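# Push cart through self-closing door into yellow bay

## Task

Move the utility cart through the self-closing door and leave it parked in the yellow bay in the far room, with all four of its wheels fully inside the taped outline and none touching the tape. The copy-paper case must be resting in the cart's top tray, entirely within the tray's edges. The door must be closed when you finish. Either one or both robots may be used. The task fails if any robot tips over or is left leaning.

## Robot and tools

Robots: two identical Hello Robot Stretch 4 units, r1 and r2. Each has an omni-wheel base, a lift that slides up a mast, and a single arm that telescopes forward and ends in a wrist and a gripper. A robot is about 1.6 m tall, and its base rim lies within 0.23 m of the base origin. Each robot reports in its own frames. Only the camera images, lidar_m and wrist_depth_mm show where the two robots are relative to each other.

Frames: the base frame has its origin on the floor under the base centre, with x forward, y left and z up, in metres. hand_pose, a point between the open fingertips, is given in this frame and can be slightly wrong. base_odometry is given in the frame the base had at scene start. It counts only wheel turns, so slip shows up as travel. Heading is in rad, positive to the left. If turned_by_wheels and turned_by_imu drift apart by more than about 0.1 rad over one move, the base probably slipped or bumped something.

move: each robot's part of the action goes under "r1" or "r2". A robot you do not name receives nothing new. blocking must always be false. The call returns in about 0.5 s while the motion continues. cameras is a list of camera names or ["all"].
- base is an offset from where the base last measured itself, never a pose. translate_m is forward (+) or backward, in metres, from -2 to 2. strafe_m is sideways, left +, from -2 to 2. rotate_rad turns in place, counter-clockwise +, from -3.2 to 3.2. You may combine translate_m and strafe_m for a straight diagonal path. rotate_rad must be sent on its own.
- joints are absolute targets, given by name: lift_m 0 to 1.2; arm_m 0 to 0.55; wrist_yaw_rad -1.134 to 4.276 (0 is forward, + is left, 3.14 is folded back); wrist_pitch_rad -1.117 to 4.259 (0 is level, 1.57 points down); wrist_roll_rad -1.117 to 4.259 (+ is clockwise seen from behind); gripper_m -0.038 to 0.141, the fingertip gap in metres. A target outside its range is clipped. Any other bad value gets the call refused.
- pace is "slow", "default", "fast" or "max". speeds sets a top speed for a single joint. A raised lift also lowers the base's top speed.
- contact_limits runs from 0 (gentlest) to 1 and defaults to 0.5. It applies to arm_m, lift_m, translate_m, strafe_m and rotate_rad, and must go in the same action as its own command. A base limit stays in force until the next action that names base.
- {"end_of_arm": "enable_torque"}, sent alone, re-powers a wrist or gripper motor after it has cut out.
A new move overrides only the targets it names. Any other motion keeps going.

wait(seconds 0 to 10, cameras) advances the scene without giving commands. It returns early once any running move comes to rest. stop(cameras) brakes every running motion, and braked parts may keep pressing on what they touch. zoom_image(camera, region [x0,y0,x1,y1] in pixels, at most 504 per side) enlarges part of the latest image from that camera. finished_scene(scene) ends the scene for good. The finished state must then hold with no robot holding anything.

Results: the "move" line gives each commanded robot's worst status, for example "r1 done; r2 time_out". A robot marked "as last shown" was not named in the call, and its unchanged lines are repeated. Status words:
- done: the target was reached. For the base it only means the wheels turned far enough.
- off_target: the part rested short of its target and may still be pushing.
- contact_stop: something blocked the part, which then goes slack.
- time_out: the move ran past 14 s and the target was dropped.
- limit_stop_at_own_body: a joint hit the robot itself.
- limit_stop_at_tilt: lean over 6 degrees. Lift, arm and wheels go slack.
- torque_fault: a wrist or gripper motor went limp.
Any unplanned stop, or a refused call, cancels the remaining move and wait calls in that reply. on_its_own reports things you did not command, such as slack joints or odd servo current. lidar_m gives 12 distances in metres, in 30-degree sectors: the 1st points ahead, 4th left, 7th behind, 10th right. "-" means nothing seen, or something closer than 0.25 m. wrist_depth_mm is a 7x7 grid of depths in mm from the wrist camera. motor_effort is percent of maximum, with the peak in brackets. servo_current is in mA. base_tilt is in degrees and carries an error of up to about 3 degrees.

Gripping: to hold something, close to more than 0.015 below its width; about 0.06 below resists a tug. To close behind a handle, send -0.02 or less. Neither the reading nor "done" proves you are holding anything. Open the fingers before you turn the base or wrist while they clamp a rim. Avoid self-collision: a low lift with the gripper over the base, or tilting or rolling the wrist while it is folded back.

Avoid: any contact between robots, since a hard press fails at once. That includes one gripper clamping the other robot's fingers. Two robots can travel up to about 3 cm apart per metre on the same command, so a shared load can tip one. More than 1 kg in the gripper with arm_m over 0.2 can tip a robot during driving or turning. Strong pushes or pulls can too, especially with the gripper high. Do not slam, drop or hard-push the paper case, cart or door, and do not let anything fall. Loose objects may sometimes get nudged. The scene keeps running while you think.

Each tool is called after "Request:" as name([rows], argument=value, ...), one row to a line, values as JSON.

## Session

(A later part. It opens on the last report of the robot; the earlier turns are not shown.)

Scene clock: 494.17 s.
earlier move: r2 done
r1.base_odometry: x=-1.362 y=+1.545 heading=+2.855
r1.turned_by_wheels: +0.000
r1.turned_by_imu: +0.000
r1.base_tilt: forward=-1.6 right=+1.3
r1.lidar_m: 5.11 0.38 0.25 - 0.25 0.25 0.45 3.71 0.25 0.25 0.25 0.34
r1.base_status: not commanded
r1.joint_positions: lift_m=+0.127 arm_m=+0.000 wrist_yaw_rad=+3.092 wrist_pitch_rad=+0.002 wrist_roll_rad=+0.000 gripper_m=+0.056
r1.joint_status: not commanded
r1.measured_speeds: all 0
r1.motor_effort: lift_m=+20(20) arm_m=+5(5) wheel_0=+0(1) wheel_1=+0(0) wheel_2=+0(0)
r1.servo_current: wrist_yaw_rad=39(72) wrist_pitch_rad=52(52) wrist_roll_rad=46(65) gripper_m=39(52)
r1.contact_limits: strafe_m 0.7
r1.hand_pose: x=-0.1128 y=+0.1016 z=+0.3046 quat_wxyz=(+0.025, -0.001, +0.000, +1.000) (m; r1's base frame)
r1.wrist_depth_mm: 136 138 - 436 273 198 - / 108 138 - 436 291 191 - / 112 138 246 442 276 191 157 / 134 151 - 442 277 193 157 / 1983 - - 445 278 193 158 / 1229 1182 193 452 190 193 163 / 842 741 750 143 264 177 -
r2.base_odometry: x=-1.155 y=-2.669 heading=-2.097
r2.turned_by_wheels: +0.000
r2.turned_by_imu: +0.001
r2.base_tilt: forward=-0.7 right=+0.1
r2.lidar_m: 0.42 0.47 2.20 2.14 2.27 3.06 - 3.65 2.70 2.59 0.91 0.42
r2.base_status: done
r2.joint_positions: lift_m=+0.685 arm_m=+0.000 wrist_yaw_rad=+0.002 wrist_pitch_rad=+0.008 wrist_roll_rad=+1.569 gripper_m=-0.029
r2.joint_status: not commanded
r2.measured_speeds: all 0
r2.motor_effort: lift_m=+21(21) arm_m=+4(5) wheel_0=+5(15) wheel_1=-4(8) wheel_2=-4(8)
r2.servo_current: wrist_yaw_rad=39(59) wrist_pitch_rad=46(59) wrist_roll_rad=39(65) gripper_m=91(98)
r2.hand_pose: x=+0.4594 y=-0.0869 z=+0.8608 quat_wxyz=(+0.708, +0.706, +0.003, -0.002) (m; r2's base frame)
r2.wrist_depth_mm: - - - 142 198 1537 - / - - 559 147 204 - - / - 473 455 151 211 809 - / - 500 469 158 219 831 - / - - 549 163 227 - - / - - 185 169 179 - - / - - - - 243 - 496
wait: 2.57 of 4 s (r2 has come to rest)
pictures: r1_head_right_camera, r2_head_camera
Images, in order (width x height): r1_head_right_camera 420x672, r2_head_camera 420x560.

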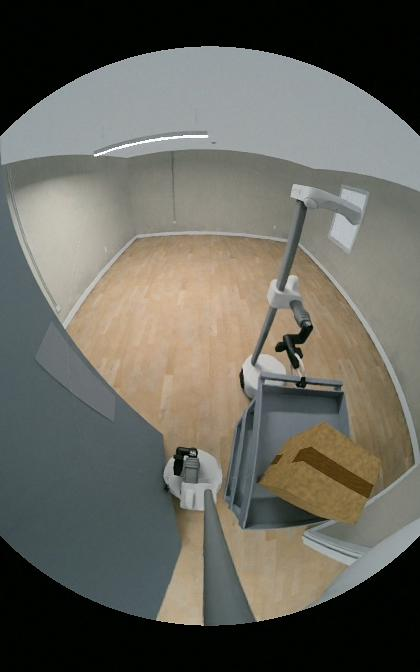

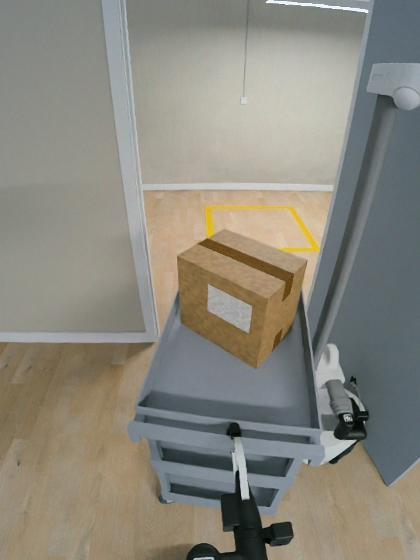

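Request:
move(blocking=false, r2={"base":{"translate_m":0.35,"strafe_m":-0.07},"pace":"slow"})

Request:
wait(seconds=5, cameras=["r1_head_right_camera","r2_head_camera"])

Scene clock: 501.07 s.
move: r2 moving
r1: as last shown
r1.lidar_m: 5.10 0.38 0.25 - 0.25 0.25 0.43 3.74 0.25 0.25 0.25 0.36
r1.motor_effort: lift_m=+20(20) arm_m=+4(4) wheel_0=+0(1) wheel_1=+0(0) wheel_2=+0(0)
r1.servo_current: wrist_yaw_rad=52(72) wrist_pitch_rad=39(46) wrist_roll_rad=52(52) gripper_m=39(52)
r1.contact_limits: strafe_m 0.7
r1.wrist_depth_mm: 135 138 - 436 273 198 - / 108 138 - 436 291 191 - / 112 139 247 439 277 191 156 / 134 151 - 442 278 193 156 / 1983 - - 449 278 193 157 / 1182 1182 195 452 191 193 163 / 842 750 759 143 264 177 -
r2.base_odometry: x=-1.164 y=-2.679 heading=-2.097
r2.turned_by_wheels: +0.000
r2.turned_by_imu: +0.001
r2.base_tilt: forward=-0.7 right=+0.1
r2.lidar_m: 0.40 0.46 2.18 2.16 2.26 3.09 - 3.68 2.68 2.61 0.89 0.41
r2.base_status: translate_m moving; strafe_m moving
r2.joint_positions: lift_m=+0.685 arm_m=+0.000 wrist_yaw_rad=+0.000 wrist_pitch_rad=+0.008 wrist_roll_rad=+1.569 gripper_m=-0.029
r2.joint_status: not commanded
r2.measured_speeds: translate_m=+0.048 strafe_m=-0.010 rotate_rad=-0.001 lift_m=+0.000 arm_m=+0.000 wrist_yaw_rad=-0.019 wrist_pitch_rad=+0.000 wrist_roll_rad=+0.000
r2.motor_effort: lift_m=+21(21) arm_m=+4(4) wheel_0=+7(10) wheel_1=+7(7) wheel_2=-12(12)
r2.servo_current: wrist_yaw_rad=39(52) wrist_pitch_rad=59(59) wrist_roll_rad=52(52) gripper_m=91(91)
r2.hand_pose: x=+0.4593 y=-0.0874 z=+0.8608 quat_wxyz=(+0.708, +0.706, +0.003, -0.003) (m; r2's base frame)
r2.wrist_depth_mm: - - - 146 202 - - / - - 591 150 208 - - / - 512 466 154 213 809 - / - 492 466 158 220 820 - / - - 539 163 226 - - / - - 185 169 179 - - / - - - - 241 - -
pictures: none

Scene clock: 505.40 s.
earlier move: r2 done
r1.base_odometry: x=-1.362 y=+1.545 heading=+2.855
r1.turned_by_wheels: +0.000
r1.turned_by_imu: +0.000
r1.base_tilt: forward=-1.6 right=+1.2
r1.lidar_m: 5.10 0.37 0.25 - 0.25 0.25 0.44 0.25 0.25 0.25 0.25 0.50
r1.base_status: not commanded
r1.joint_positions: lift_m=+0.127 arm_m=+0.000 wrist_yaw_rad=+3.092 wrist_pitch_rad=+0.002 wrist_roll_rad=+0.000 gripper_m=+0.056
r1.joint_status: not commanded
r1.measured_speeds: all 0
r1.motor_effort: lift_m=+20(20) arm_m=+4(4) wheel_0=+1(1) wheel_1=+0(0) wheel_2=+0(0)
r1.servo_current: wrist_yaw_rad=39(72) wrist_pitch_rad=46(52) wrist_roll_rad=46(65) gripper_m=39(52)
r1.contact_limits: strafe_m 0.7
r1.hand_pose: x=-0.1128 y=+0.1016 z=+0.3046 quat_wxyz=(+0.025, -0.001, +0.000, +1.000) (m; r1's base frame)
r1.wrist_depth_mm: 135 138 - 433 274 198 - / 108 138 - 436 293 191 - / 112 138 247 442 276 191 156 / 134 151 - 442 278 193 156 / 1921 1983 - 445 278 193 157 / 609 574 194 449 191 194 163 / 399 459 759 143 263 177 -
r2.base_odometry: x=-1.391 y=-2.937 heading=-2.097
r2.turned_by_wheels: +0.000
r2.turned_by_imu: +0.000
r2.base_tilt: forward=-0.7 right=+0.1
r2.lidar_m: 0.40 0.48 1.69 2.22 2.31 3.19 - 3.59 2.61 0.83 0.53 0.41
r2.base_status: done
r2.joint_positions: lift_m=+0.685 arm_m=+0.000 wrist_yaw_rad=-0.002 wrist_pitch_rad=+0.008 wrist_roll_rad=+1.569 gripper_m=-0.029
r2.joint_status: not commanded
r2.measured_speeds: all 0
r2.motor_effort: lift_m=+21(21) arm_m=+4(4) wheel_0=+6(11) wheel_1=+4(7) wheel_2=-6(14)
r2.servo_current: wrist_yaw_rad=46(59) wrist_pitch_rad=46(59) wrist_roll_rad=52(59) gripper_m=85(98)
r2.hand_pose: x=+0.4591 y=-0.0879 z=+0.8608 quat_wxyz=(+0.708, +0.706, +0.002, -0.003) (m; r2's base frame)
r2.wrist_depth_mm: - - - 135 189 - - / - - 508 140 198 - - / - 442 442 147 208 - - / - - 488 153 215 809 - / - - 585 160 225 - - / - - 186 168 178 544 - / - - - - - - 492
wait: 4.33 of 5 s (r2 has come to rest)
pictures: r1_head_right_camera, r2_head_camera
Images, in order (width x height): r1_head_right_camera 420x672, r2_head_camera 420x560.

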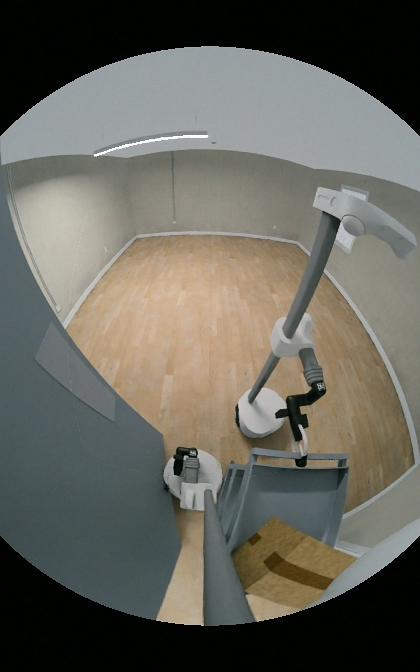

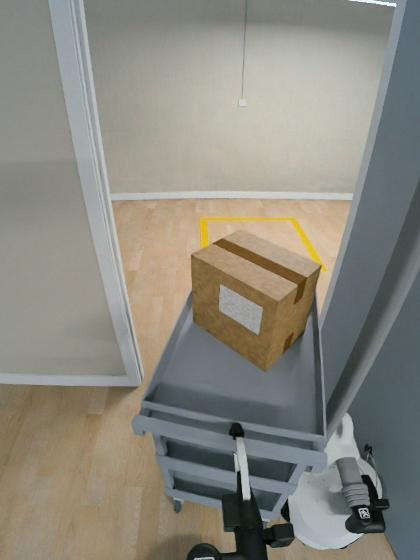

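Request:
move(blocking=false, r2={"base":{"strafe_m":0.12},"pace":"slow"})

Request:
wait(seconds=3)

Request:
move(blocking=false, r2={"base":{"rotate_rad":-0.3},"pace":"slow"})

Request:
wait(seconds=2, cameras=["r1_head_right_camera","r2_head_camera","r2_head_left_camera","r2_head_right_camera"])

Scene clock: 519.37 s.
move: r2 moving
r1: as last shown
r1.base_tilt: forward=-1.6 right=+1.3
r1.lidar_m: 5.11 0.39 0.25 - 0.25 0.25 0.41 0.25 0.25 0.25 0.25 0.50
r1.motor_effort: lift_m=+20(20) arm_m=+4(4) wheel_0=+0(1) wheel_1=+0(0) wheel_2=+0(0)
r1.servo_current: wrist_yaw_rad=52(59) wrist_pitch_rad=39(46) wrist_roll_rad=59(72) gripper_m=39(46)
r1.contact_limits: strafe_m 0.7
r1.wrist_depth_mm: 136 138 - 433 273 197 - / 108 139 - 439 294 191 - / 112 139 246 439 276 191 157 / 134 151 - 445 279 192 157 / 1983 1708 - 449 279 193 157 / 615 559 194 452 191 193 163 / 404 466 759 143 264 177 -
r2.base_odometry: x=-1.379 y=-2.944 heading=-2.098
r2.turned_by_wheels: -0.001
r2.turned_by_imu: +0.000
r2.base_tilt: forward=-0.6 right=+0.1
r2.lidar_m: 0.41 0.46 1.67 2.16 2.30 3.18 - 3.60 2.64 0.83 0.52 0.38
r2.base_status: strafe_m moving
r2.joint_positions: lift_m=+0.685 arm_m=+0.000 wrist_yaw_rad=-0.002 wrist_pitch_rad=+0.008 wrist_roll_rad=+1.569 gripper_m=-0.029
r2.joint_status: not commanded
r2.measured_speeds: translate_m=+0.000 strafe_m=+0.057 rotate_rad=-0.002 lift_m=+0.000 arm_m=+0.000 wrist_yaw_rad=-0.003 wrist_pitch_rad=+0.000 wrist_roll_rad=+0.000
r2.motor_effort: lift_m=+21(21) arm_m=+4(4) wheel_0=-15(15) wheel_1=+7(8) wheel_2=+0(6)
r2.servo_current: wrist_yaw_rad=46(65) wrist_pitch_rad=52(52) wrist_roll_rad=39(52) gripper_m=85(91)
r2.hand_pose: x=+0.4590 y=-0.0881 z=+0.8608 quat_wxyz=(+0.708, +0.706, +0.002, -0.004) (m; r2's base frame)
r2.wrist_depth_mm: - - - 135 190 741 - / - - 504 141 198 - - / - 439 439 147 208 - - / - - 484 154 216 - - / - - 580 161 225 - - / - - 185 167 179 - - / - - - - - - 488
pictures: none

Scene clock: 521.20 s.
earlier move: r2 done
r1.base_odometry: x=-1.362 y=+1.545 heading=+2.855
r1.turned_by_wheels: +0.000
r1.turned_by_imu: +0.000
r1.base_tilt: forward=-1.6 right=+1.3
r1.lidar_m: 5.12 0.37 0.25 - 0.25 0.25 0.44 0.28 0.25 0.25 0.33 0.60
r1.base_status: not commanded
r1.joint_positions: lift_m=+0.127 arm_m=+0.000 wrist_yaw_rad=+3.092 wrist_pitch_rad=+0.002 wrist_roll_rad=+0.000 gripper_m=+0.056
r1.joint_status: not commanded
r1.measured_speeds: all 0
r1.motor_effort: lift_m=+20(20) arm_m=+4(4) wheel_0=+0(1) wheel_1=+0(0) wheel_2=+0(0)
r1.servo_current: wrist_yaw_rad=39(72) wrist_pitch_rad=33(52) wrist_roll_rad=46(72) gripper_m=46(46)
r1.contact_limits: strafe_m 0.7
r1.hand_pose: x=-0.1128 y=+0.1016 z=+0.3046 quat_wxyz=(+0.025, -0.001, +0.000, +1.000) (m; r1's base frame)
r1.wrist_depth_mm: 136 138 - 433 273 198 - / 108 138 - 439 291 191 - / 112 139 246 439 277 192 157 / 134 151 - 439 278 192 156 / 1756 1983 - 445 279 193 157 / 549 1078 193 452 191 193 163 / 421 473 759 143 264 177 -
r2.base_odometry: x=-1.288 y=-2.997 heading=-2.097
r2.turned_by_wheels: +0.000
r2.turned_by_imu: +0.000
r2.base_tilt: forward=-0.7 right=+0.0
r2.lidar_m: 0.44 0.55 1.69 2.10 2.20 3.02 - 3.74 2.76 0.92 0.61 0.37
r2.base_status: done
r2.joint_positions: lift_m=+0.685 arm_m=+0.000 wrist_yaw_rad=-0.002 wrist_pitch_rad=+0.008 wrist_roll_rad=+1.569 gripper_m=-0.029
r2.joint_status: not commanded
r2.measured_speeds: all 0
r2.motor_effort: lift_m=+21(21) arm_m=+4(4) wheel_0=-6(15) wheel_1=+3(8) wheel_2=+0(6)
r2.servo_current: wrist_yaw_rad=46(65) wrist_pitch_rad=46(59) wrist_roll_rad=59(59) gripper_m=91(98)
r2.hand_pose: x=+0.4590 y=-0.0881 z=+0.8608 quat_wxyz=(+0.708, +0.706, +0.002, -0.004) (m; r2's base frame)
r2.wrist_depth_mm: - 480 462 112 167 - - / - 413 413 121 179 - - / - 462 449 128 190 - - / - - 549 138 206 - - / - - - 151 222 - - / - - 186 163 178 1576 500 / - - - - - - 449
wait: 1.83 of 3 s (r2 has come to rest)
pictures: none

Scene clock: 521.70 s.
move: r2 moving
r1: as last shown
r1.base_tilt: forward=-1.6 right=+1.2
r1.lidar_m: 5.13 0.35 0.25 - 0.26 0.25 0.42 0.28 0.25 0.25 0.31 0.64
r1.motor_effort: lift_m=+20(20) arm_m=+4(4) wheel_0=+0(0) wheel_1=+0(0) wheel_2=+0(0)
r1.servo_current: wrist_yaw_rad=46(59) wrist_pitch_rad=46(52) wrist_roll_rad=46(52) gripper_m=46(52)
r1.contact_limits: strafe_m 0.7
r1.wrist_depth_mm: 136 138 - 430 273 198 - / 108 138 - 436 293 190 - / 112 138 247 442 277 192 157 / 134 151 - 445 278 193 156 / 1983 1983 - 445 278 193 157 / 574 1008 193 452 190 193 163 / 418 469 759 143 264 177 -
r2.base_odometry: x=-1.288 y=-2.997 heading=-2.222
r2.turned_by_wheels: -0.124
r2.turned_by_imu: -0.121
r2.base_tilt: forward=-0.7 right=+0.1
r2.lidar_m: 0.41 0.45 1.52 2.11 2.14 2.71 - 4.31 2.87 2.64 0.59 0.40
r2.base_status: rotate_rad moving
r2.joint_positions: lift_m=+0.685 arm_m=+0.000 wrist_yaw_rad=+0.005 wrist_pitch_rad=+0.008 wrist_roll_rad=+1.569 gripper_m=-0.029
r2.joint_status: not commanded
r2.measured_speeds: translate_m=+0.000 strafe_m=-0.001 rotate_rad=-0.489 lift_m=+0.000 arm_m=+0.000 wrist_yaw_rad=+0.000 wrist_pitch_rad=+0.000 wrist_roll_rad=+0.000
r2.motor_effort: lift_m=+21(21) arm_m=+4(4) wheel_0=+8(12) wheel_1=+8(9) wheel_2=+12(13)
r2.servo_current: wrist_yaw_rad=46(59) wrist_pitch_rad=52(52) wrist_roll_rad=46(59) gripper_m=85(91)
r2.hand_pose: x=+0.4597 y=-0.0859 z=+0.8608 quat_wxyz=(+0.708, +0.706, +0.005, -0.001) (m; r2's base frame)
r2.wrist_depth_mm: - - 1118 131 185 - - / - - 488 136 194 741 - / - 445 436 142 206 - - / - - 496 151 213 - - / - - 603 158 224 - - / - - 186 168 179 559 - / - - - - - - 484
pictures: none

Scene clock: 522.60 s.
earlier move: r2 done
r1.base_odometry: x=-1.362 y=+1.545 heading=+2.855
r1.turned_by_wheels: +0.000
r1.turned_by_imu: +0.000
r1.base_tilt: forward=-1.6 right=+1.3
r1.lidar_m: 5.10 0.38 0.25 - 0.25 0.25 0.46 0.25 0.25 0.25 0.25 0.60
r1.base_status: not commanded
r1.joint_positions: lift_m=+0.127 arm_m=+0.000 wrist_yaw_rad=+3.092 wrist_pitch_rad=+0.002 wrist_roll_rad=+0.000 gripper_m=+0.056
r1.joint_status: not commanded
r1.measured_speeds: all 0
r1.motor_effort: lift_m=+20(20) arm_m=+4(4) wheel_0=-1(1) wheel_1=+0(1) wheel_2=+0(0)
r1.servo_current: wrist_yaw_rad=46(65) wrist_pitch_rad=39(52) wrist_roll_rad=52(59) gripper_m=46(52)
r1.contact_limits: strafe_m 0.7
r1.hand_pose: x=-0.1128 y=+0.1016 z=+0.3046 quat_wxyz=(+0.025, -0.001, +0.000, +1.000) (m; r1's base frame)
r1.wrist_depth_mm: 136 138 - 436 272 198 - / 108 138 - 436 291 191 - / 112 138 246 439 277 192 156 / 134 151 - 445 279 192 156 / 1921 - - 449 278 194 158 / 569 549 194 452 191 193 163 / 404 462 768 143 264 177 -
r2.base_odometry: x=-1.288 y=-2.997 heading=-2.396
r2.turned_by_wheels: -0.174
r2.turned_by_imu: -0.169
r2.base_tilt: forward=-0.7 right=+0.1
r2.lidar_m: 0.39 0.40 1.35 2.10 2.11 2.40 4.07 4.62 3.14 2.65 0.66 0.42
r2.base_status: done
r2.joint_positions: lift_m=+0.685 arm_m=+0.000 wrist_yaw_rad=+0.005 wrist_pitch_rad=+0.008 wrist_roll_rad=+1.569 gripper_m=-0.029
r2.joint_status: not commanded
r2.measured_speeds: all 0
r2.motor_effort: lift_m=+21(21) arm_m=+4(4) wheel_0=+8(12) wheel_1=+4(9) wheel_2=+6(13)
r2.servo_current: wrist_yaw_rad=52(59) wrist_pitch_rad=52(59) wrist_roll_rad=46(59) gripper_m=78(91)
r2.hand_pose: x=+0.4597 y=-0.0859 z=+0.8608 quat_wxyz=(+0.708, +0.706, +0.005, -0.001) (m; r2's base frame)
r2.wrist_depth_mm: 459 469 473 169 231 252 496 / - - - 170 230 - - / - - 621 169 230 809 - / - - 469 170 230 831 - / - - 480 170 231 831 - / - - 186 170 178 - - / - - 591 - 231 - -
wait: 0.90 of 2 s (r2 has come to rest)
pictures: r1_head_right_camera, r2_head_camera, r2_head_left_camera, r2_head_right_camera
Images, in order (width x height): r1_head_right_camera 420x672, r2_head_camera 420x560, r2_head_left_camera 420x672, r2_head_right_camera 420x672.

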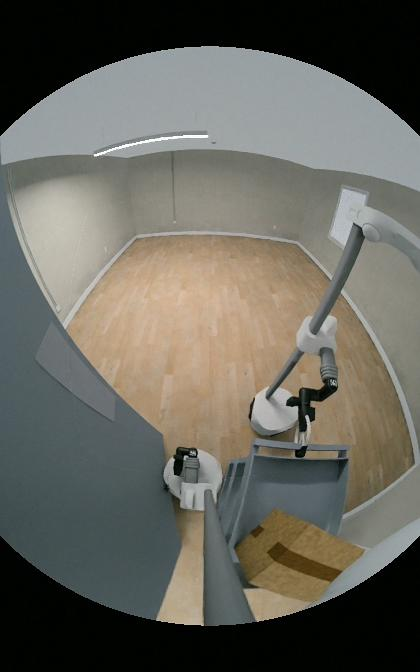

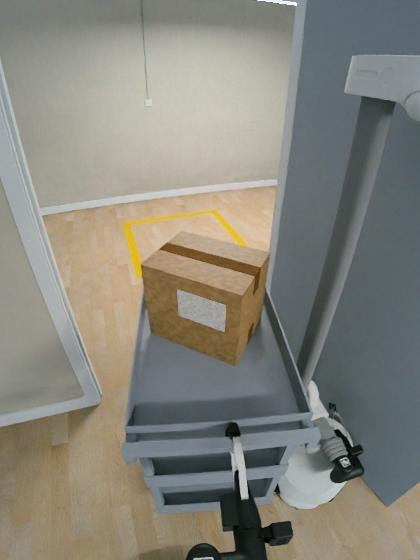

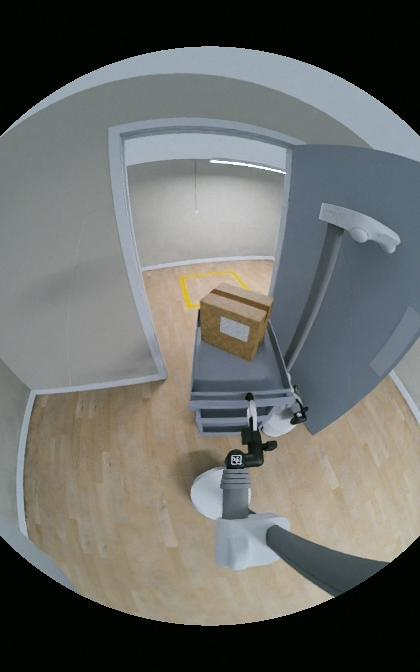

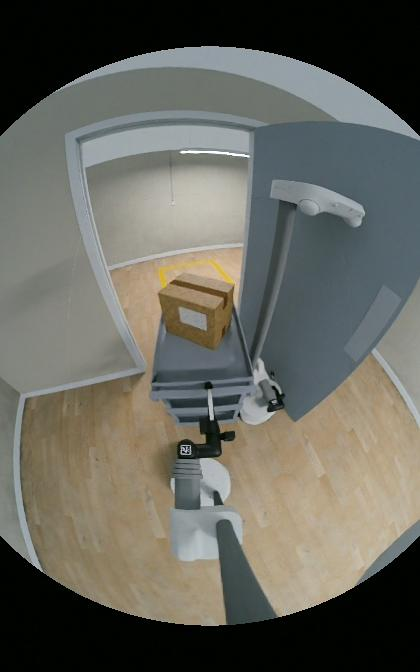

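Request:
move(blocking=false, r2={"base":{"translate_m":0.3,"strafe_m":0.02},"pace":"slow"})

Request:
wait(seconds=5, cameras=["r1_head_right_camera","r2_head_camera","r2_head_right_camera"])

Scene clock: 531.90 s.
move: r2 moving
r1: as last shown
r1.lidar_m: 5.11 0.35 0.25 - 0.25 0.25 0.46 0.25 0.25 0.25 0.25 0.62
r1.motor_effort: lift_m=+20(20) arm_m=+4(4) wheel_0=-1(1) wheel_1=+1(1) wheel_2=+0(0)
r1.servo_current: wrist_yaw_rad=39(65) wrist_pitch_rad=39(52) wrist_roll_rad=52(65) gripper_m=46(46)
r1.contact_limits: strafe_m 0.7
r1.wrist_depth_mm: 136 138 - 433 274 198 - / 108 138 - 436 293 191 - / 112 138 246 439 277 191 156 / 134 151 - 442 278 192 157 / 1983 1983 - 445 278 193 157 / 585 544 193 449 191 193 163 / 404 462 759 143 264 177 -
r2.base_odometry: x=-1.296 y=-3.006 heading=-2.395
r2.turned_by_wheels: +0.001
r2.turned_by_imu: +0.001
r2.base_tilt: forward=-0.7 right=+0.0
r2.lidar_m: 0.36 0.42 1.31 2.11 2.09 2.46 4.13 4.64 3.12 2.66 0.62 0.43
r2.base_status: translate_m moving; strafe_m moving
r2.joint_positions: lift_m=+0.685 arm_m=+0.000 wrist_yaw_rad=+0.005 wrist_pitch_rad=+0.008 wrist_roll_rad=+1.569 gripper_m=-0.029
r2.joint_status: not commanded
r2.measured_speeds: translate_m=+0.048 strafe_m=+0.003 rotate_rad=+0.001 lift_m=+0.000 arm_m=+0.000 wrist_yaw_rad=+0.000 wrist_pitch_rad=+0.000 wrist_roll_rad=+0.000
r2.motor_effort: lift_m=+21(21) arm_m=+4(4) wheel_0=+10(12) wheel_1=+7(9) wheel_2=-9(10)
r2.servo_current: wrist_yaw_rad=65(65) wrist_pitch_rad=52(52) wrist_roll_rad=46(52) gripper_m=85(91)
r2.hand_pose: x=+0.4597 y=-0.0859 z=+0.8608 quat_wxyz=(+0.708, +0.706, +0.005, -0.001) (m; r2's base frame)
r2.wrist_depth_mm: 455 469 452 168 229 250 - / - - - 169 230 - - / - - 621 169 229 820 - / - - 466 169 229 842 - / - - 480 169 230 831 - / - - 187 170 178 - - / - - 597 - 231 - -
pictures: none

Scene clock: 535.70 s.
earlier move: r2 done
r1.base_odometry: x=-1.362 y=+1.545 heading=+2.855
r1.turned_by_wheels: +0.000
r1.turned_by_imu: +0.000
r1.base_tilt: forward=-1.6 right=+1.3
r1.lidar_m: 5.11 0.38 0.25 - 0.25 0.25 0.42 0.25 0.26 0.36 0.40 3.75
r1.base_status: not commanded
r1.joint_positions: lift_m=+0.127 arm_m=+0.000 wrist_yaw_rad=+3.092 wrist_pitch_rad=+0.002 wrist_roll_rad=+0.000 gripper_m=+0.056
r1.joint_status: not commanded
r1.measured_speeds: all 0
r1.motor_effort: lift_m=+20(20) arm_m=+4(5) wheel_0=-1(2) wheel_1=+0(1) wheel_2=+0(0)
r1.servo_current: wrist_yaw_rad=65(72) wrist_pitch_rad=39(52) wrist_roll_rad=46(65) gripper_m=39(46)
r1.contact_limits: strafe_m 0.7
r1.hand_pose: x=-0.1128 y=+0.1016 z=+0.3046 quat_wxyz=(+0.025, -0.001, +0.000, +1.000) (m; r1's base frame)
r1.wrist_depth_mm: 136 138 - 433 274 198 - / 108 138 - 436 293 191 - / 112 138 247 439 276 191 156 / 134 151 - 449 278 193 156 / 891 - - 445 278 193 157 / - 539 192 449 191 193 163 / 387 445 750 143 264 178 -
r2.base_odometry: x=-1.494 y=-3.215 heading=-2.396
r2.turned_by_wheels: -0.001
r2.turned_by_imu: +0.000
r2.base_tilt: forward=-0.6 right=+0.1
r2.lidar_m: 0.40 0.41 1.03 1.71 2.16 2.52 4.18 4.94 3.07 0.85 0.40 0.43
r2.base_status: done
r2.joint_positions: lift_m=+0.685 arm_m=+0.000 wrist_yaw_rad=-0.001 wrist_pitch_rad=+0.008 wrist_roll_rad=+1.569 gripper_m=-0.029
r2.joint_status: not commanded
r2.measured_speeds: all 0
r2.motor_effort: lift_m=+21(21) arm_m=+4(4) wheel_0=+1(16) wheel_1=+5(10) wheel_2=-7(11)
r2.servo_current: wrist_yaw_rad=46(65) wrist_pitch_rad=52(59) wrist_roll_rad=46(65) gripper_m=85(98)
r2.hand_pose: x=+0.4592 y=-0.0877 z=+0.8608 quat_wxyz=(+0.708, +0.706, +0.002, -0.003) (m; r2's base frame)
r2.wrist_depth_mm: - - - 166 226 - - / - - - 166 226 654 - / - - 585 167 229 798 - / - - 459 168 229 842 - / - - 488 169 230 842 - / - - 186 170 178 820 - / - - 615 - 232 - -
wait: 3.80 of 5 s (r2 has come to rest)
pictures: r1_head_right_camera, r2_head_camera, r2_head_right_camera
Images, in order (width x height): r1_head_right_camera 420x672, r2_head_camera 420x560, r2_head_right_camera 420x672.

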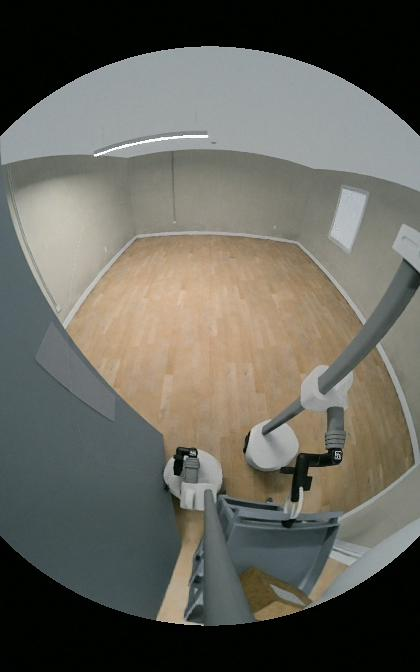

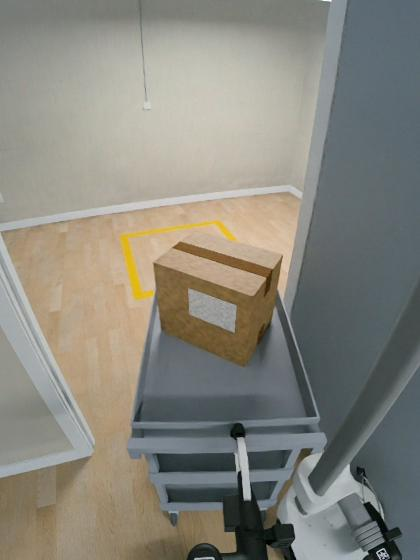

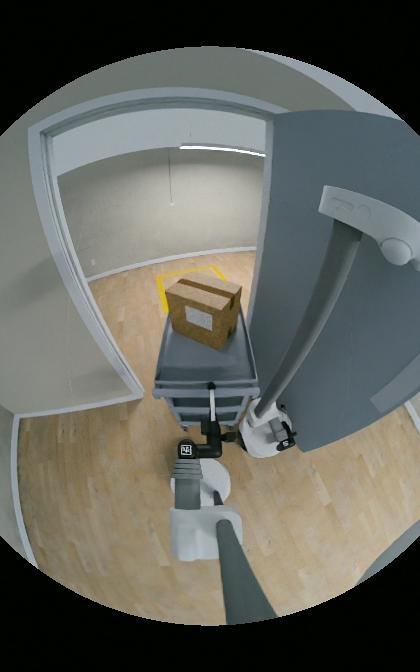

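Request:
move(blocking=false, r2={"joints":{"wrist_yaw_rad":-0.4},"speeds":{"wrist_yaw_rad":0.4}})

Request:
wait(seconds=2.5, cameras=["r1_head_right_camera","r2_head_camera","r2_head_right_camera"])

Scene clock: 548.50 s.
move: r2 moving
r1: as last shown
r1.base_odometry: x=-1.362 y=+1.545 heading=+2.856
r1.lidar_m: 5.12 0.38 0.25 - 0.25 0.25 0.40 0.25 0.25 0.35 0.40 3.76
r1.measured_speeds: translate_m=+0.004 strafe_m=+0.002 rotate_rad=+0.006 lift_m=+0.000 arm_m=+0.000 wrist_yaw_rad=+0.000 wrist_pitch_rad=+0.000 wrist_roll_rad=+0.000
r1.motor_effort: lift_m=+20(20) arm_m=+4(4) wheel_0=+0(1) wheel_1=-1(1) wheel_2=+2(2)
r1.servo_current: wrist_yaw_rad=52(65) wrist_pitch_rad=39(46) wrist_roll_rad=39(59) gripper_m=46(46)
r1.contact_limits: strafe_m 0.7
r1.wrist_depth_mm: 136 138 - 433 274 197 - / 108 138 - 436 293 191 - / 112 139 247 439 276 191 156 / 134 151 - 445 277 193 156 / 854 - - 449 279 193 157 / - 530 192 452 191 193 163 / 375 427 768 143 264 177 -
r2.base_odometry: x=-1.494 y=-3.215 heading=-2.395
r2.turned_by_wheels: +0.000
r2.turned_by_imu: +0.001
r2.base_tilt: forward=-0.6 right=+0.1
r2.lidar_m: 0.37 0.38 1.00 1.69 2.18 2.50 4.20 4.93 3.05 0.83 0.41 0.44
r2.base_status: not commanded
r2.joint_positions: lift_m=+0.685 arm_m=+0.000 wrist_yaw_rad=-0.144 wrist_pitch_rad=+0.008 wrist_roll_rad=+1.569 gripper_m=-0.029
r2.joint_status: wrist_yaw_rad moving
r2.measured_speeds: translate_m=+0.000 strafe_m=+0.000 rotate_rad=+0.000 lift_m=+0.000 arm_m=+0.000 wrist_yaw_rad=-0.394 wrist_pitch_rad=+0.000 wrist_roll_rad=+0.000
r2.motor_effort: lift_m=+21(21) arm_m=+4(4) wheel_0=+1(2) wheel_1=+5(5) wheel_2=-1(7)
r2.servo_current: wrist_yaw_rad=156(228) wrist_pitch_rad=46(59) wrist_roll_rad=59(59) gripper_m=85(91)
r2.hand_pose: x=+0.4438 y=-0.1278 z=+0.8608 quat_wxyz=(+0.706, +0.705, -0.048, -0.054) (m; r2's base frame)
r2.wrist_depth_mm: - - - 185 250 257 257 / - - - 183 245 - - / - - - 180 241 741 - / - - 539 178 236 842 - / - 469 462 173 233 831 - / - - 187 171 179 820 - / - - 539 - 227 - -
pictures: none

Scene clock: 550.37 s.
earlier move: r2 done
r1.base_odometry: x=-1.362 y=+1.545 heading=+2.856
r1.turned_by_wheels: +0.000
r1.turned_by_imu: +0.000
r1.base_tilt: forward=-1.6 right=+1.2
r1.lidar_m: 5.10 0.38 0.25 - 0.25 0.25 0.44 0.26 0.25 0.31 0.38 3.76
r1.base_status: not commanded
r1.joint_positions: lift_m=+0.127 arm_m=+0.000 wrist_yaw_rad=+3.092 wrist_pitch_rad=+0.002 wrist_roll_rad=+0.000 gripper_m=+0.056
r1.joint_status: not commanded
r1.measured_speeds: all 0
r1.motor_effort: lift_m=+20(20) arm_m=+4(4) wheel_0=-1(1) wheel_1=-1(2) wheel_2=+4(7)
r1.servo_current: wrist_yaw_rad=33(72) wrist_pitch_rad=39(52) wrist_roll_rad=46(65) gripper_m=39(52)
r1.contact_limits: strafe_m 0.7
r1.hand_pose: x=-0.1128 y=+0.1016 z=+0.3046 quat_wxyz=(+0.025, -0.001, +0.000, +1.000) (m; r1's base frame)
r1.wrist_depth_mm: 136 138 - 430 272 198 - / 108 138 - 436 293 190 - / 112 139 246 442 277 191 157 / 134 151 - 442 278 193 156 / - - - 449 281 193 157 / 469 627 194 452 192 193 163 / 413 750 750 143 264 177 -
r2.base_odometry: x=-1.494 y=-3.215 heading=-2.394
r2.turned_by_wheels: +0.001
r2.turned_by_imu: +0.001
r2.base_tilt: forward=-0.7 right=+0.1
r2.lidar_m: 0.29 0.29 1.01 1.73 2.18 2.48 - 4.95 3.04 0.84 0.41 0.40
r2.base_status: not commanded
r2.joint_positions: lift_m=+0.685 arm_m=+0.000 wrist_yaw_rad=-0.381 wrist_pitch_rad=+0.008 wrist_roll_rad=+1.569 gripper_m=-0.029
r2.joint_status: all done
r2.measured_speeds: all 0
r2.motor_effort: lift_m=+21(21) arm_m=-4(4) wheel_0=+7(7) wheel_1=+4(5) wheel_2=+9(10)
r2.servo_current: wrist_yaw_rad=98(910) wrist_pitch_rad=52(59) wrist_roll_rad=52(59) gripper_m=85(91)
r2.hand_pose: x=+0.4061 y=-0.1884 z=+0.8608 quat_wxyz=(+0.694, +0.694, -0.131, -0.137) (m; r2's base frame)
r2.wrist_depth_mm: 282 285 285 285 286 291 293 / 306 314 315 260 320 322 319 / - - - 231 303 307 310 / - - - 207 274 - - / - - - 190 248 1708 530 / - - 187 166 179 707 - / - - 410 - 211 - -
wait: 1.87 of 2.5 s (r2 has come to rest)
pictures: r1_head_right_camera, r2_head_camera, r2_head_right_camera
Images, in order (width x height): r1_head_right_camera 420x672, r2_head_camera 420x560, r2_head_right_camera 420x672.

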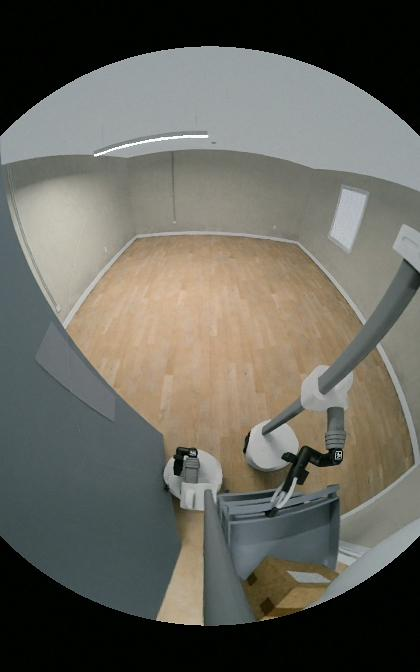

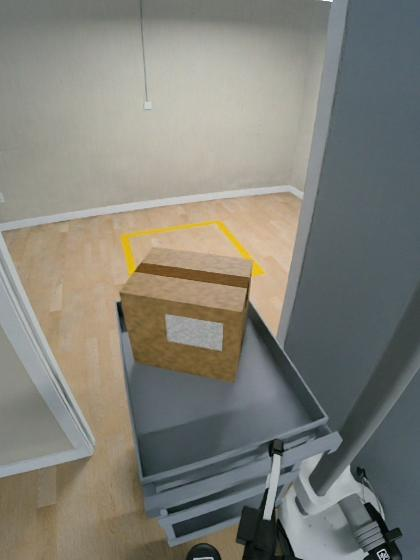

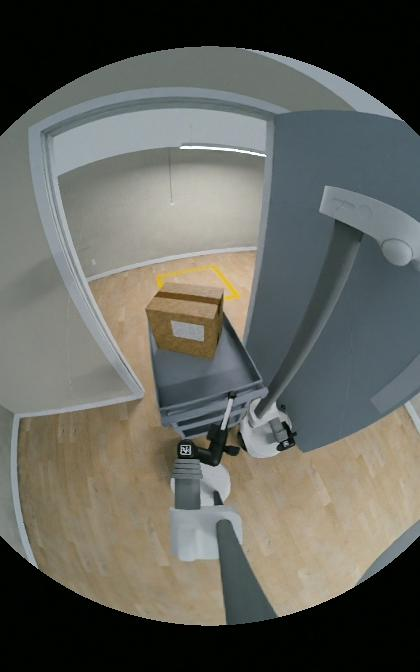

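Request:
move(blocking=false, r2={"base":{"translate_m":0.42,"strafe_m":0.14},"pace":"slow"})

Request:
wait(seconds=6, cameras=["r1_head_right_camera","r2_head_camera","r2_head_right_camera"])

Scene clock: 555.20 s.
move: r2 moving
r1: as last shown
r1.base_tilt: forward=-1.6 right=+1.3
r1.lidar_m: 5.10 0.39 0.25 - 0.25 0.25 0.45 0.26 0.25 0.28 0.38 3.72
r1.motor_effort: lift_m=+20(20) arm_m=+4(4) wheel_0=+0(2) wheel_1=-2(2) wheel_2=+4(5)
r1.servo_current: wrist_yaw_rad=39(59) wrist_pitch_rad=46(46) wrist_roll_rad=59(59) gripper_m=46(46)
r1.contact_limits: strafe_m 0.7
r1.wrist_depth_mm: 136 137 - 433 273 197 - / 108 138 - 439 291 191 - / 112 138 246 439 276 191 157 / 134 151 - 442 277 193 156 / - - - 449 279 193 157 / 462 627 193 452 191 192 163 / 407 759 759 143 263 177 -
r2.base_odometry: x=-1.500 y=-3.227 heading=-2.394
r2.turned_by_wheels: +0.000
r2.turned_by_imu: +0.001
r2.base_tilt: forward=-0.6 right=+0.1
r2.lidar_m: 0.27 0.26 1.02 1.71 2.18 2.51 - 4.95 3.06 0.84 0.39 0.43
r2.base_status: translate_m moving; strafe_m moving
r2.joint_positions: lift_m=+0.685 arm_m=+0.000 wrist_yaw_rad=-0.396 wrist_pitch_rad=+0.008 wrist_roll_rad=+1.569 gripper_m=-0.029
r2.joint_status: not commanded
r2.measured_speeds: translate_m=+0.049 strafe_m=+0.015 rotate_rad=+0.002 lift_m=+0.000 arm_m=+0.000 wrist_yaw_rad=-0.031 wrist_pitch_rad=+0.000 wrist_roll_rad=+0.000
r2.motor_effort: lift_m=+21(21) arm_m=-4(4) wheel_0=+6(12) wheel_1=+7(9) wheel_2=-10(11)
r2.servo_current: wrist_yaw_rad=39(111) wrist_pitch_rad=52(52) wrist_roll_rad=26(59) gripper_m=85(91)
r2.hand_pose: x=+0.4032 y=-0.1920 z=+0.8608 quat_wxyz=(+0.693, +0.693, -0.136, -0.142) (m; r2's base frame)
r2.wrist_depth_mm: 281 283 285 282 283 285 290 / 310 307 309 263 314 314 314 / - - - 240 304 307 - / - - - 208 277 - - / - - - 189 248 1708 496 / - - 187 164 179 627 - / - - 466 - 209 - -
pictures: none

Scene clock: 560.37 s.
earlier move: r2 done
r1.base_odometry: x=-1.362 y=+1.545 heading=+2.855
r1.turned_by_wheels: +0.000
r1.turned_by_imu: +0.000
r1.base_tilt: forward=-1.6 right=+1.3
r1.lidar_m: 5.10 0.37 0.25 - 0.25 0.25 0.43 0.57 0.43 0.43 2.81 3.73
r1.base_status: not commanded
r1.joint_positions: lift_m=+0.127 arm_m=+0.000 wrist_yaw_rad=+3.092 wrist_pitch_rad=+0.002 wrist_roll_rad=+0.000 gripper_m=+0.056
r1.joint_status: not commanded
r1.measured_speeds: all 0
r1.motor_effort: lift_m=+20(20) arm_m=+4(5) wheel_0=-1(2) wheel_1=-1(2) wheel_2=+4(5)
r1.servo_current: wrist_yaw_rad=39(72) wrist_pitch_rad=46(52) wrist_roll_rad=59(65) gripper_m=39(52)
r1.contact_limits: strafe_m 0.7
r1.hand_pose: x=-0.1128 y=+0.1016 z=+0.3046 quat_wxyz=(+0.025, -0.001, +0.000, +1.000) (m; r1's base frame)
r1.wrist_depth_mm: 136 138 - 433 273 197 - / 108 138 - 436 291 191 - / 112 138 246 436 278 191 156 / 134 151 - 442 278 193 156 / 138 1921 - 449 278 193 158 / - 1205 194 452 191 194 163 / 788 732 750 143 264 177 -
r2.base_odometry: x=-1.707 y=-3.604 heading=-2.393
r2.turned_by_wheels: +0.001
r2.turned_by_imu: +0.003
r2.base_tilt: forward=-0.6 right=+0.1
r2.lidar_m: 0.25 0.25 0.52 0.88 2.15 2.49 4.24 5.39 0.50 0.44 0.74 0.42
r2.base_status: done
r2.joint_positions: lift_m=+0.685 arm_m=+0.000 wrist_yaw_rad=-0.387 wrist_pitch_rad=+0.008 wrist_roll_rad=+1.569 gripper_m=-0.029
r2.joint_status: not commanded
r2.measured_speeds: all 0
r2.motor_effort: lift_m=+21(21) arm_m=+4(4) wheel_0=+13(16) wheel_1=+7(11) wheel_2=-2(17)
r2.servo_current: wrist_yaw_rad=78(111) wrist_pitch_rad=46(59) wrist_roll_rad=52(65) gripper_m=85(98)
r2.hand_pose: x=+0.4050 y=-0.1898 z=+0.8608 quat_wxyz=(+0.694, +0.694, -0.133, -0.139) (m; r2's base frame)
r2.wrist_depth_mm: - - - - - - - / - - - - - - - / - - - - - 1661 1182 / - - - 317 345 1464 1118 / - - - 204 291 1537 1182 / - - - 157 180 1618 1205 / - - 180 - 198 191 -
wait: 5.17 of 6 s (r2 has come to rest)
pictures: r1_head_right_camera, r2_head_camera, r2_head_right_camera
Images, in order (width x height): r1_head_right_camera 420x672, r2_head_camera 420x560, r2_head_right_camera 420x672.

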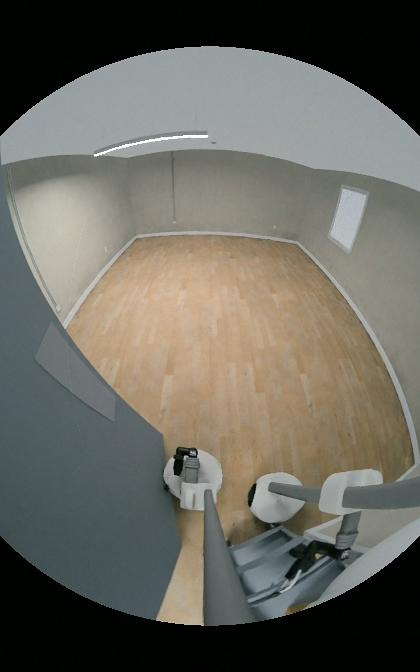

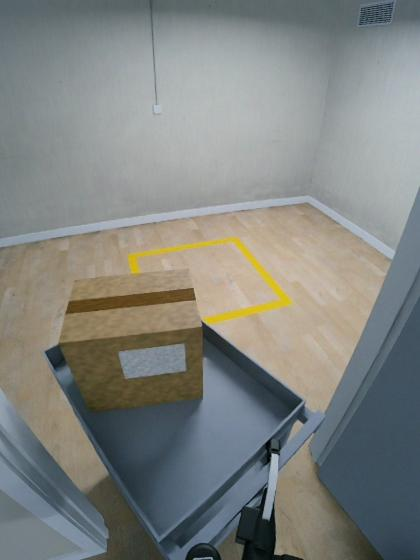

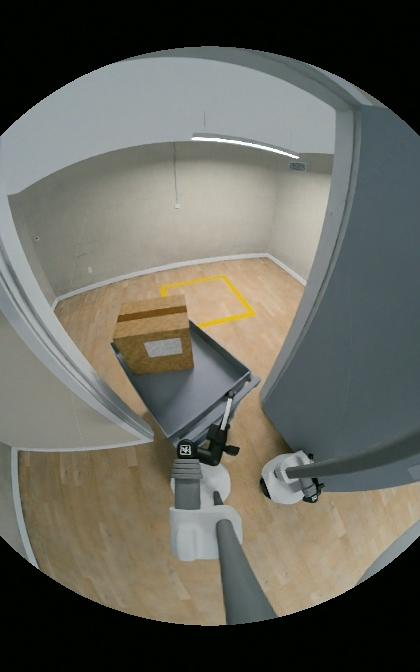

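Request:
move(blocking=false, r2={"base":{"translate_m":0.25,"strafe_m":0.07},"joints":{"wrist_yaw_rad":0.05},"speeds":{"wrist_yaw_rad":0.18},"pace":"slow"})

Request:
wait(seconds=2.2)

Request:
wait(seconds=2, cameras=["r2_head_camera","r2_head_right_camera","r2_head_left_camera"])

Scene clock: 569.17 s.
move: r2 moving
r1: as last shown
r1.lidar_m: 5.10 0.40 0.25 - 0.25 0.25 0.46 0.58 0.43 0.43 2.81 3.74
r1.motor_effort: lift_m=+20(20) arm_m=+4(4) wheel_0=-1(2) wheel_1=-1(2) wheel_2=+4(4)
r1.servo_current: wrist_yaw_rad=39(59) wrist_pitch_rad=39(52) wrist_roll_rad=46(59) gripper_m=39(46)
r1.contact_limits: strafe_m 0.7
r1.wrist_depth_mm: 136 138 - 433 273 197 - / 108 138 - 436 291 191 - / 112 138 246 439 276 191 156 / 134 151 - 442 278 193 156 / 138 - - 442 279 193 157 / - 1098 194 455 191 193 163 / 788 723 759 143 263 177 -
r2.base_odometry: x=-1.714 y=-3.615 heading=-2.392
r2.turned_by_wheels: +0.000
r2.turned_by_imu: +0.001
r2.base_tilt: forward=-0.7 right=+0.1
r2.lidar_m: 0.25 0.25 0.53 0.87 2.15 2.47 4.24 5.39 0.46 0.42 0.73 0.45
r2.base_status: translate_m moving; strafe_m moving
r2.joint_positions: lift_m=+0.685 arm_m=+0.000 wrist_yaw_rad=-0.324 wrist_pitch_rad=+0.008 wrist_roll_rad=+1.569 gripper_m=-0.029
r2.joint_status: wrist_yaw_rad moving
r2.measured_speeds: translate_m=+0.049 strafe_m=+0.013 rotate_rad=-0.003 lift_m=+0.000 arm_m=+0.000 wrist_yaw_rad=+0.150 wrist_pitch_rad=+0.000 wrist_roll_rad=+0.000
r2.motor_effort: lift_m=+21(21) arm_m=+4(4) wheel_0=+8(13) wheel_1=+9(10) wheel_2=-11(11)
r2.servo_current: wrist_yaw_rad=33(78) wrist_pitch_rad=52(52) wrist_roll_rad=52(52) gripper_m=91(98)
r2.hand_pose: x=+0.4164 y=-0.1747 z=+0.8608 quat_wxyz=(+0.698, +0.698, -0.111, -0.117) (m; r2's base frame)
r2.wrist_depth_mm: - - - - - - - / - - - - - 1661 1138 / - - - 307 - 1708 1182 / - - - 246 334 340 340 / - - - 196 279 1708 1182 / - - 189 154 179 1430 473 / - - - - 200 539 -
pictures: none

Scene clock: 571.37 s.
earlier move: r2 moving
r1.base_odometry: x=-1.362 y=+1.545 heading=+2.855
r1.turned_by_wheels: +0.000
r1.turned_by_imu: +0.000
r1.base_tilt: forward=-1.6 right=+1.3
r1.lidar_m: 5.11 0.37 0.25 - 0.26 0.25 0.41 0.60 0.54 2.27 2.82 3.74
r1.base_status: not commanded
r1.joint_positions: lift_m=+0.127 arm_m=+0.000 wrist_yaw_rad=+3.092 wrist_pitch_rad=+0.002 wrist_roll_rad=+0.000 gripper_m=+0.056
r1.joint_status: not commanded
r1.measured_speeds: all 0
r1.motor_effort: lift_m=+20(20) arm_m=+4(4) wheel_0=-2(2) wheel_1=-1(2) wheel_2=+4(4)
r1.servo_current: wrist_yaw_rad=39(65) wrist_pitch_rad=39(52) wrist_roll_rad=52(65) gripper_m=39(46)
r1.contact_limits: strafe_m 0.7
r1.hand_pose: x=-0.1128 y=+0.1016 z=+0.3046 quat_wxyz=(+0.025, -0.001, +0.000, +1.000) (m; r1's base frame)
r1.wrist_depth_mm: 136 138 - 430 273 198 - / 108 138 - 436 291 191 - / 112 138 246 439 277 191 157 / 134 151 - 442 278 193 157 / 138 1983 - 449 278 193 157 / 1205 1098 193 449 191 193 163 / 866 759 750 143 264 177 -
r2.base_odometry: x=-1.822 y=-3.793 heading=-2.393
r2.turned_by_wheels: +0.000
r2.turned_by_imu: -0.001
r2.base_tilt: forward=-0.6 right=+0.1
r2.lidar_m: 0.30 0.25 0.34 0.45 2.16 2.47 4.24 5.45 0.54 0.55 0.71 0.49
r2.base_status: translate_m moving; strafe_m moving
r2.joint_positions: lift_m=+0.685 arm_m=+0.000 wrist_yaw_rad=+0.041 wrist_pitch_rad=+0.008 wrist_roll_rad=+1.569 gripper_m=-0.029
r2.joint_status: wrist_yaw_rad moving
r2.measured_speeds: translate_m=+0.088 strafe_m=+0.026 rotate_rad=-0.004 lift_m=+0.000 arm_m=+0.000 wrist_yaw_rad=+0.060 wrist_pitch_rad=+0.000 wrist_roll_rad=+0.000
r2.motor_effort: lift_m=+21(21) arm_m=+4(4) wheel_0=+2(13) wheel_1=+6(10) wheel_2=-6(14)
r2.servo_current: wrist_yaw_rad=98(189) wrist_pitch_rad=46(59) wrist_roll_rad=52(59) gripper_m=85(98)
r2.hand_pose: x=+0.4626 y=-0.0755 z=+0.8608 quat_wxyz=(+0.708, +0.706, +0.017, +0.012) (m; r2's base frame)
r2.wrist_depth_mm: - - - - - 1661 1138 / - - - 254 - 1661 1160 / - - - 230 307 317 315 / - - - 259 270 1661 1182 / - - - 187 241 1808 525 / - - 186 164 179 707 - / - - 407 - 210 - -
wait: 2.20 s; no rest
pictures: none

Scene clock: 572.50 s.
earlier move: r2 done
r1.base_odometry: x=-1.362 y=+1.545 heading=+2.855
r1.turned_by_wheels: +0.000
r1.turned_by_imu: +0.000
r1.base_tilt: forward=-1.6 right=+1.3
r1.lidar_m: 5.11 0.37 0.25 - 0.25 0.25 0.44 0.59 0.56 2.29 2.84 3.75
r1.base_status: not commanded
r1.joint_positions: lift_m=+0.127 arm_m=+0.000 wrist_yaw_rad=+3.092 wrist_pitch_rad=+0.002 wrist_roll_rad=+0.000 gripper_m=+0.056
r1.joint_status: not commanded
r1.measured_speeds: all 0
r1.motor_effort: lift_m=+20(20) arm_m=+4(4) wheel_0=-2(2) wheel_1=-1(2) wheel_2=+4(4)
r1.servo_current: wrist_yaw_rad=52(72) wrist_pitch_rad=52(52) wrist_roll_rad=46(65) gripper_m=46(46)
r1.contact_limits: strafe_m 0.7
r1.hand_pose: x=-0.1128 y=+0.1016 z=+0.3046 quat_wxyz=(+0.025, -0.001, +0.000, +1.000) (m; r1's base frame)
r1.wrist_depth_mm: 136 138 - 433 272 197 - / 108 138 - 436 294 191 - / 112 139 246 436 277 192 156 / 134 151 - 442 279 193 157 / - 1983 - 449 278 193 158 / 1205 1205 194 452 191 192 163 / 854 759 759 143 264 177 -
r2.base_odometry: x=-1.842 y=-3.825 heading=-2.392
r2.turned_by_wheels: +0.000
r2.turned_by_imu: +0.001
r2.base_tilt: forward=-0.7 right=+0.1
r2.lidar_m: 0.29 0.26 0.34 0.36 2.14 2.47 4.22 5.46 0.55 0.58 0.70 0.47
r2.base_status: done
r2.joint_positions: lift_m=+0.685 arm_m=+0.000 wrist_yaw_rad=+0.048 wrist_pitch_rad=+0.008 wrist_roll_rad=+1.569 gripper_m=-0.029
r2.joint_status: all done
r2.measured_speeds: all 0
r2.motor_effort: lift_m=+21(21) arm_m=+4(4) wheel_0=+6(13) wheel_1=+4(10) wheel_2=-6(14)
r2.servo_current: wrist_yaw_rad=46(189) wrist_pitch_rad=46(59) wrist_roll_rad=39(65) gripper_m=85(98)
r2.hand_pose: x=+0.4631 y=-0.0736 z=+0.8608 quat_wxyz=(+0.708, +0.706, +0.020, +0.014) (m; r2's base frame)
r2.wrist_depth_mm: - - - - - 1661 1160 / - - - 256 - 1618 1160 / - - - 282 304 312 314 / - - - 258 268 1708 1182 / - - - 187 241 1708 - / - - 186 168 179 - - / - 462 410 - 211 - -
wait: 1.13 of 2 s (r2 has come to rest)
pictures: r2_head_camera, r2_head_left_camera, r2_head_right_camera
Images, in order (width x height): r2_head_camera 420x560, r2_head_left_camera 420x672, r2_head_right_camera 420x672.

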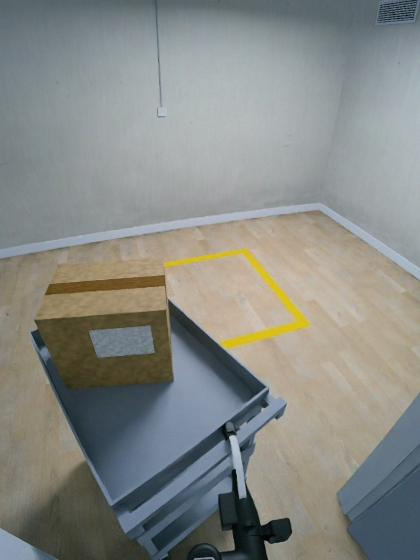

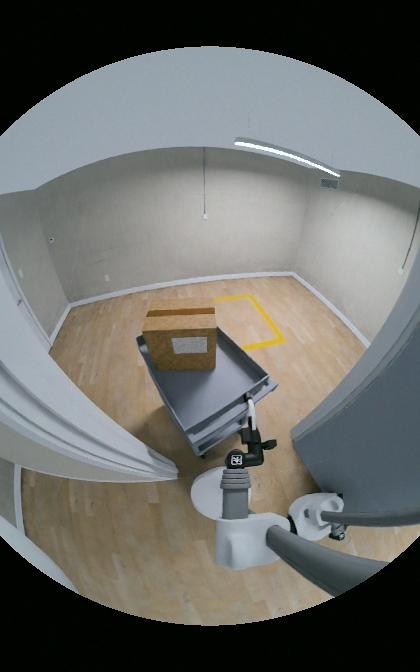

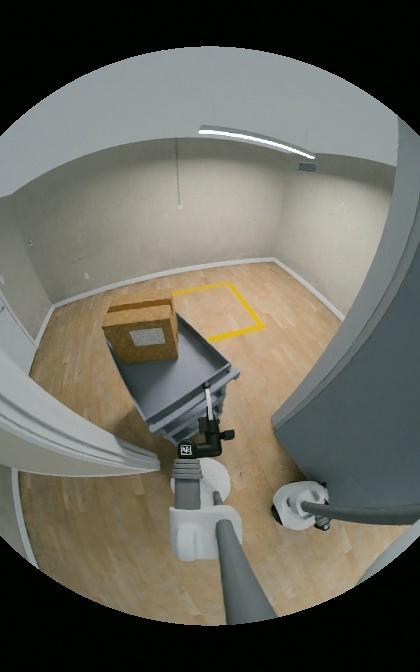

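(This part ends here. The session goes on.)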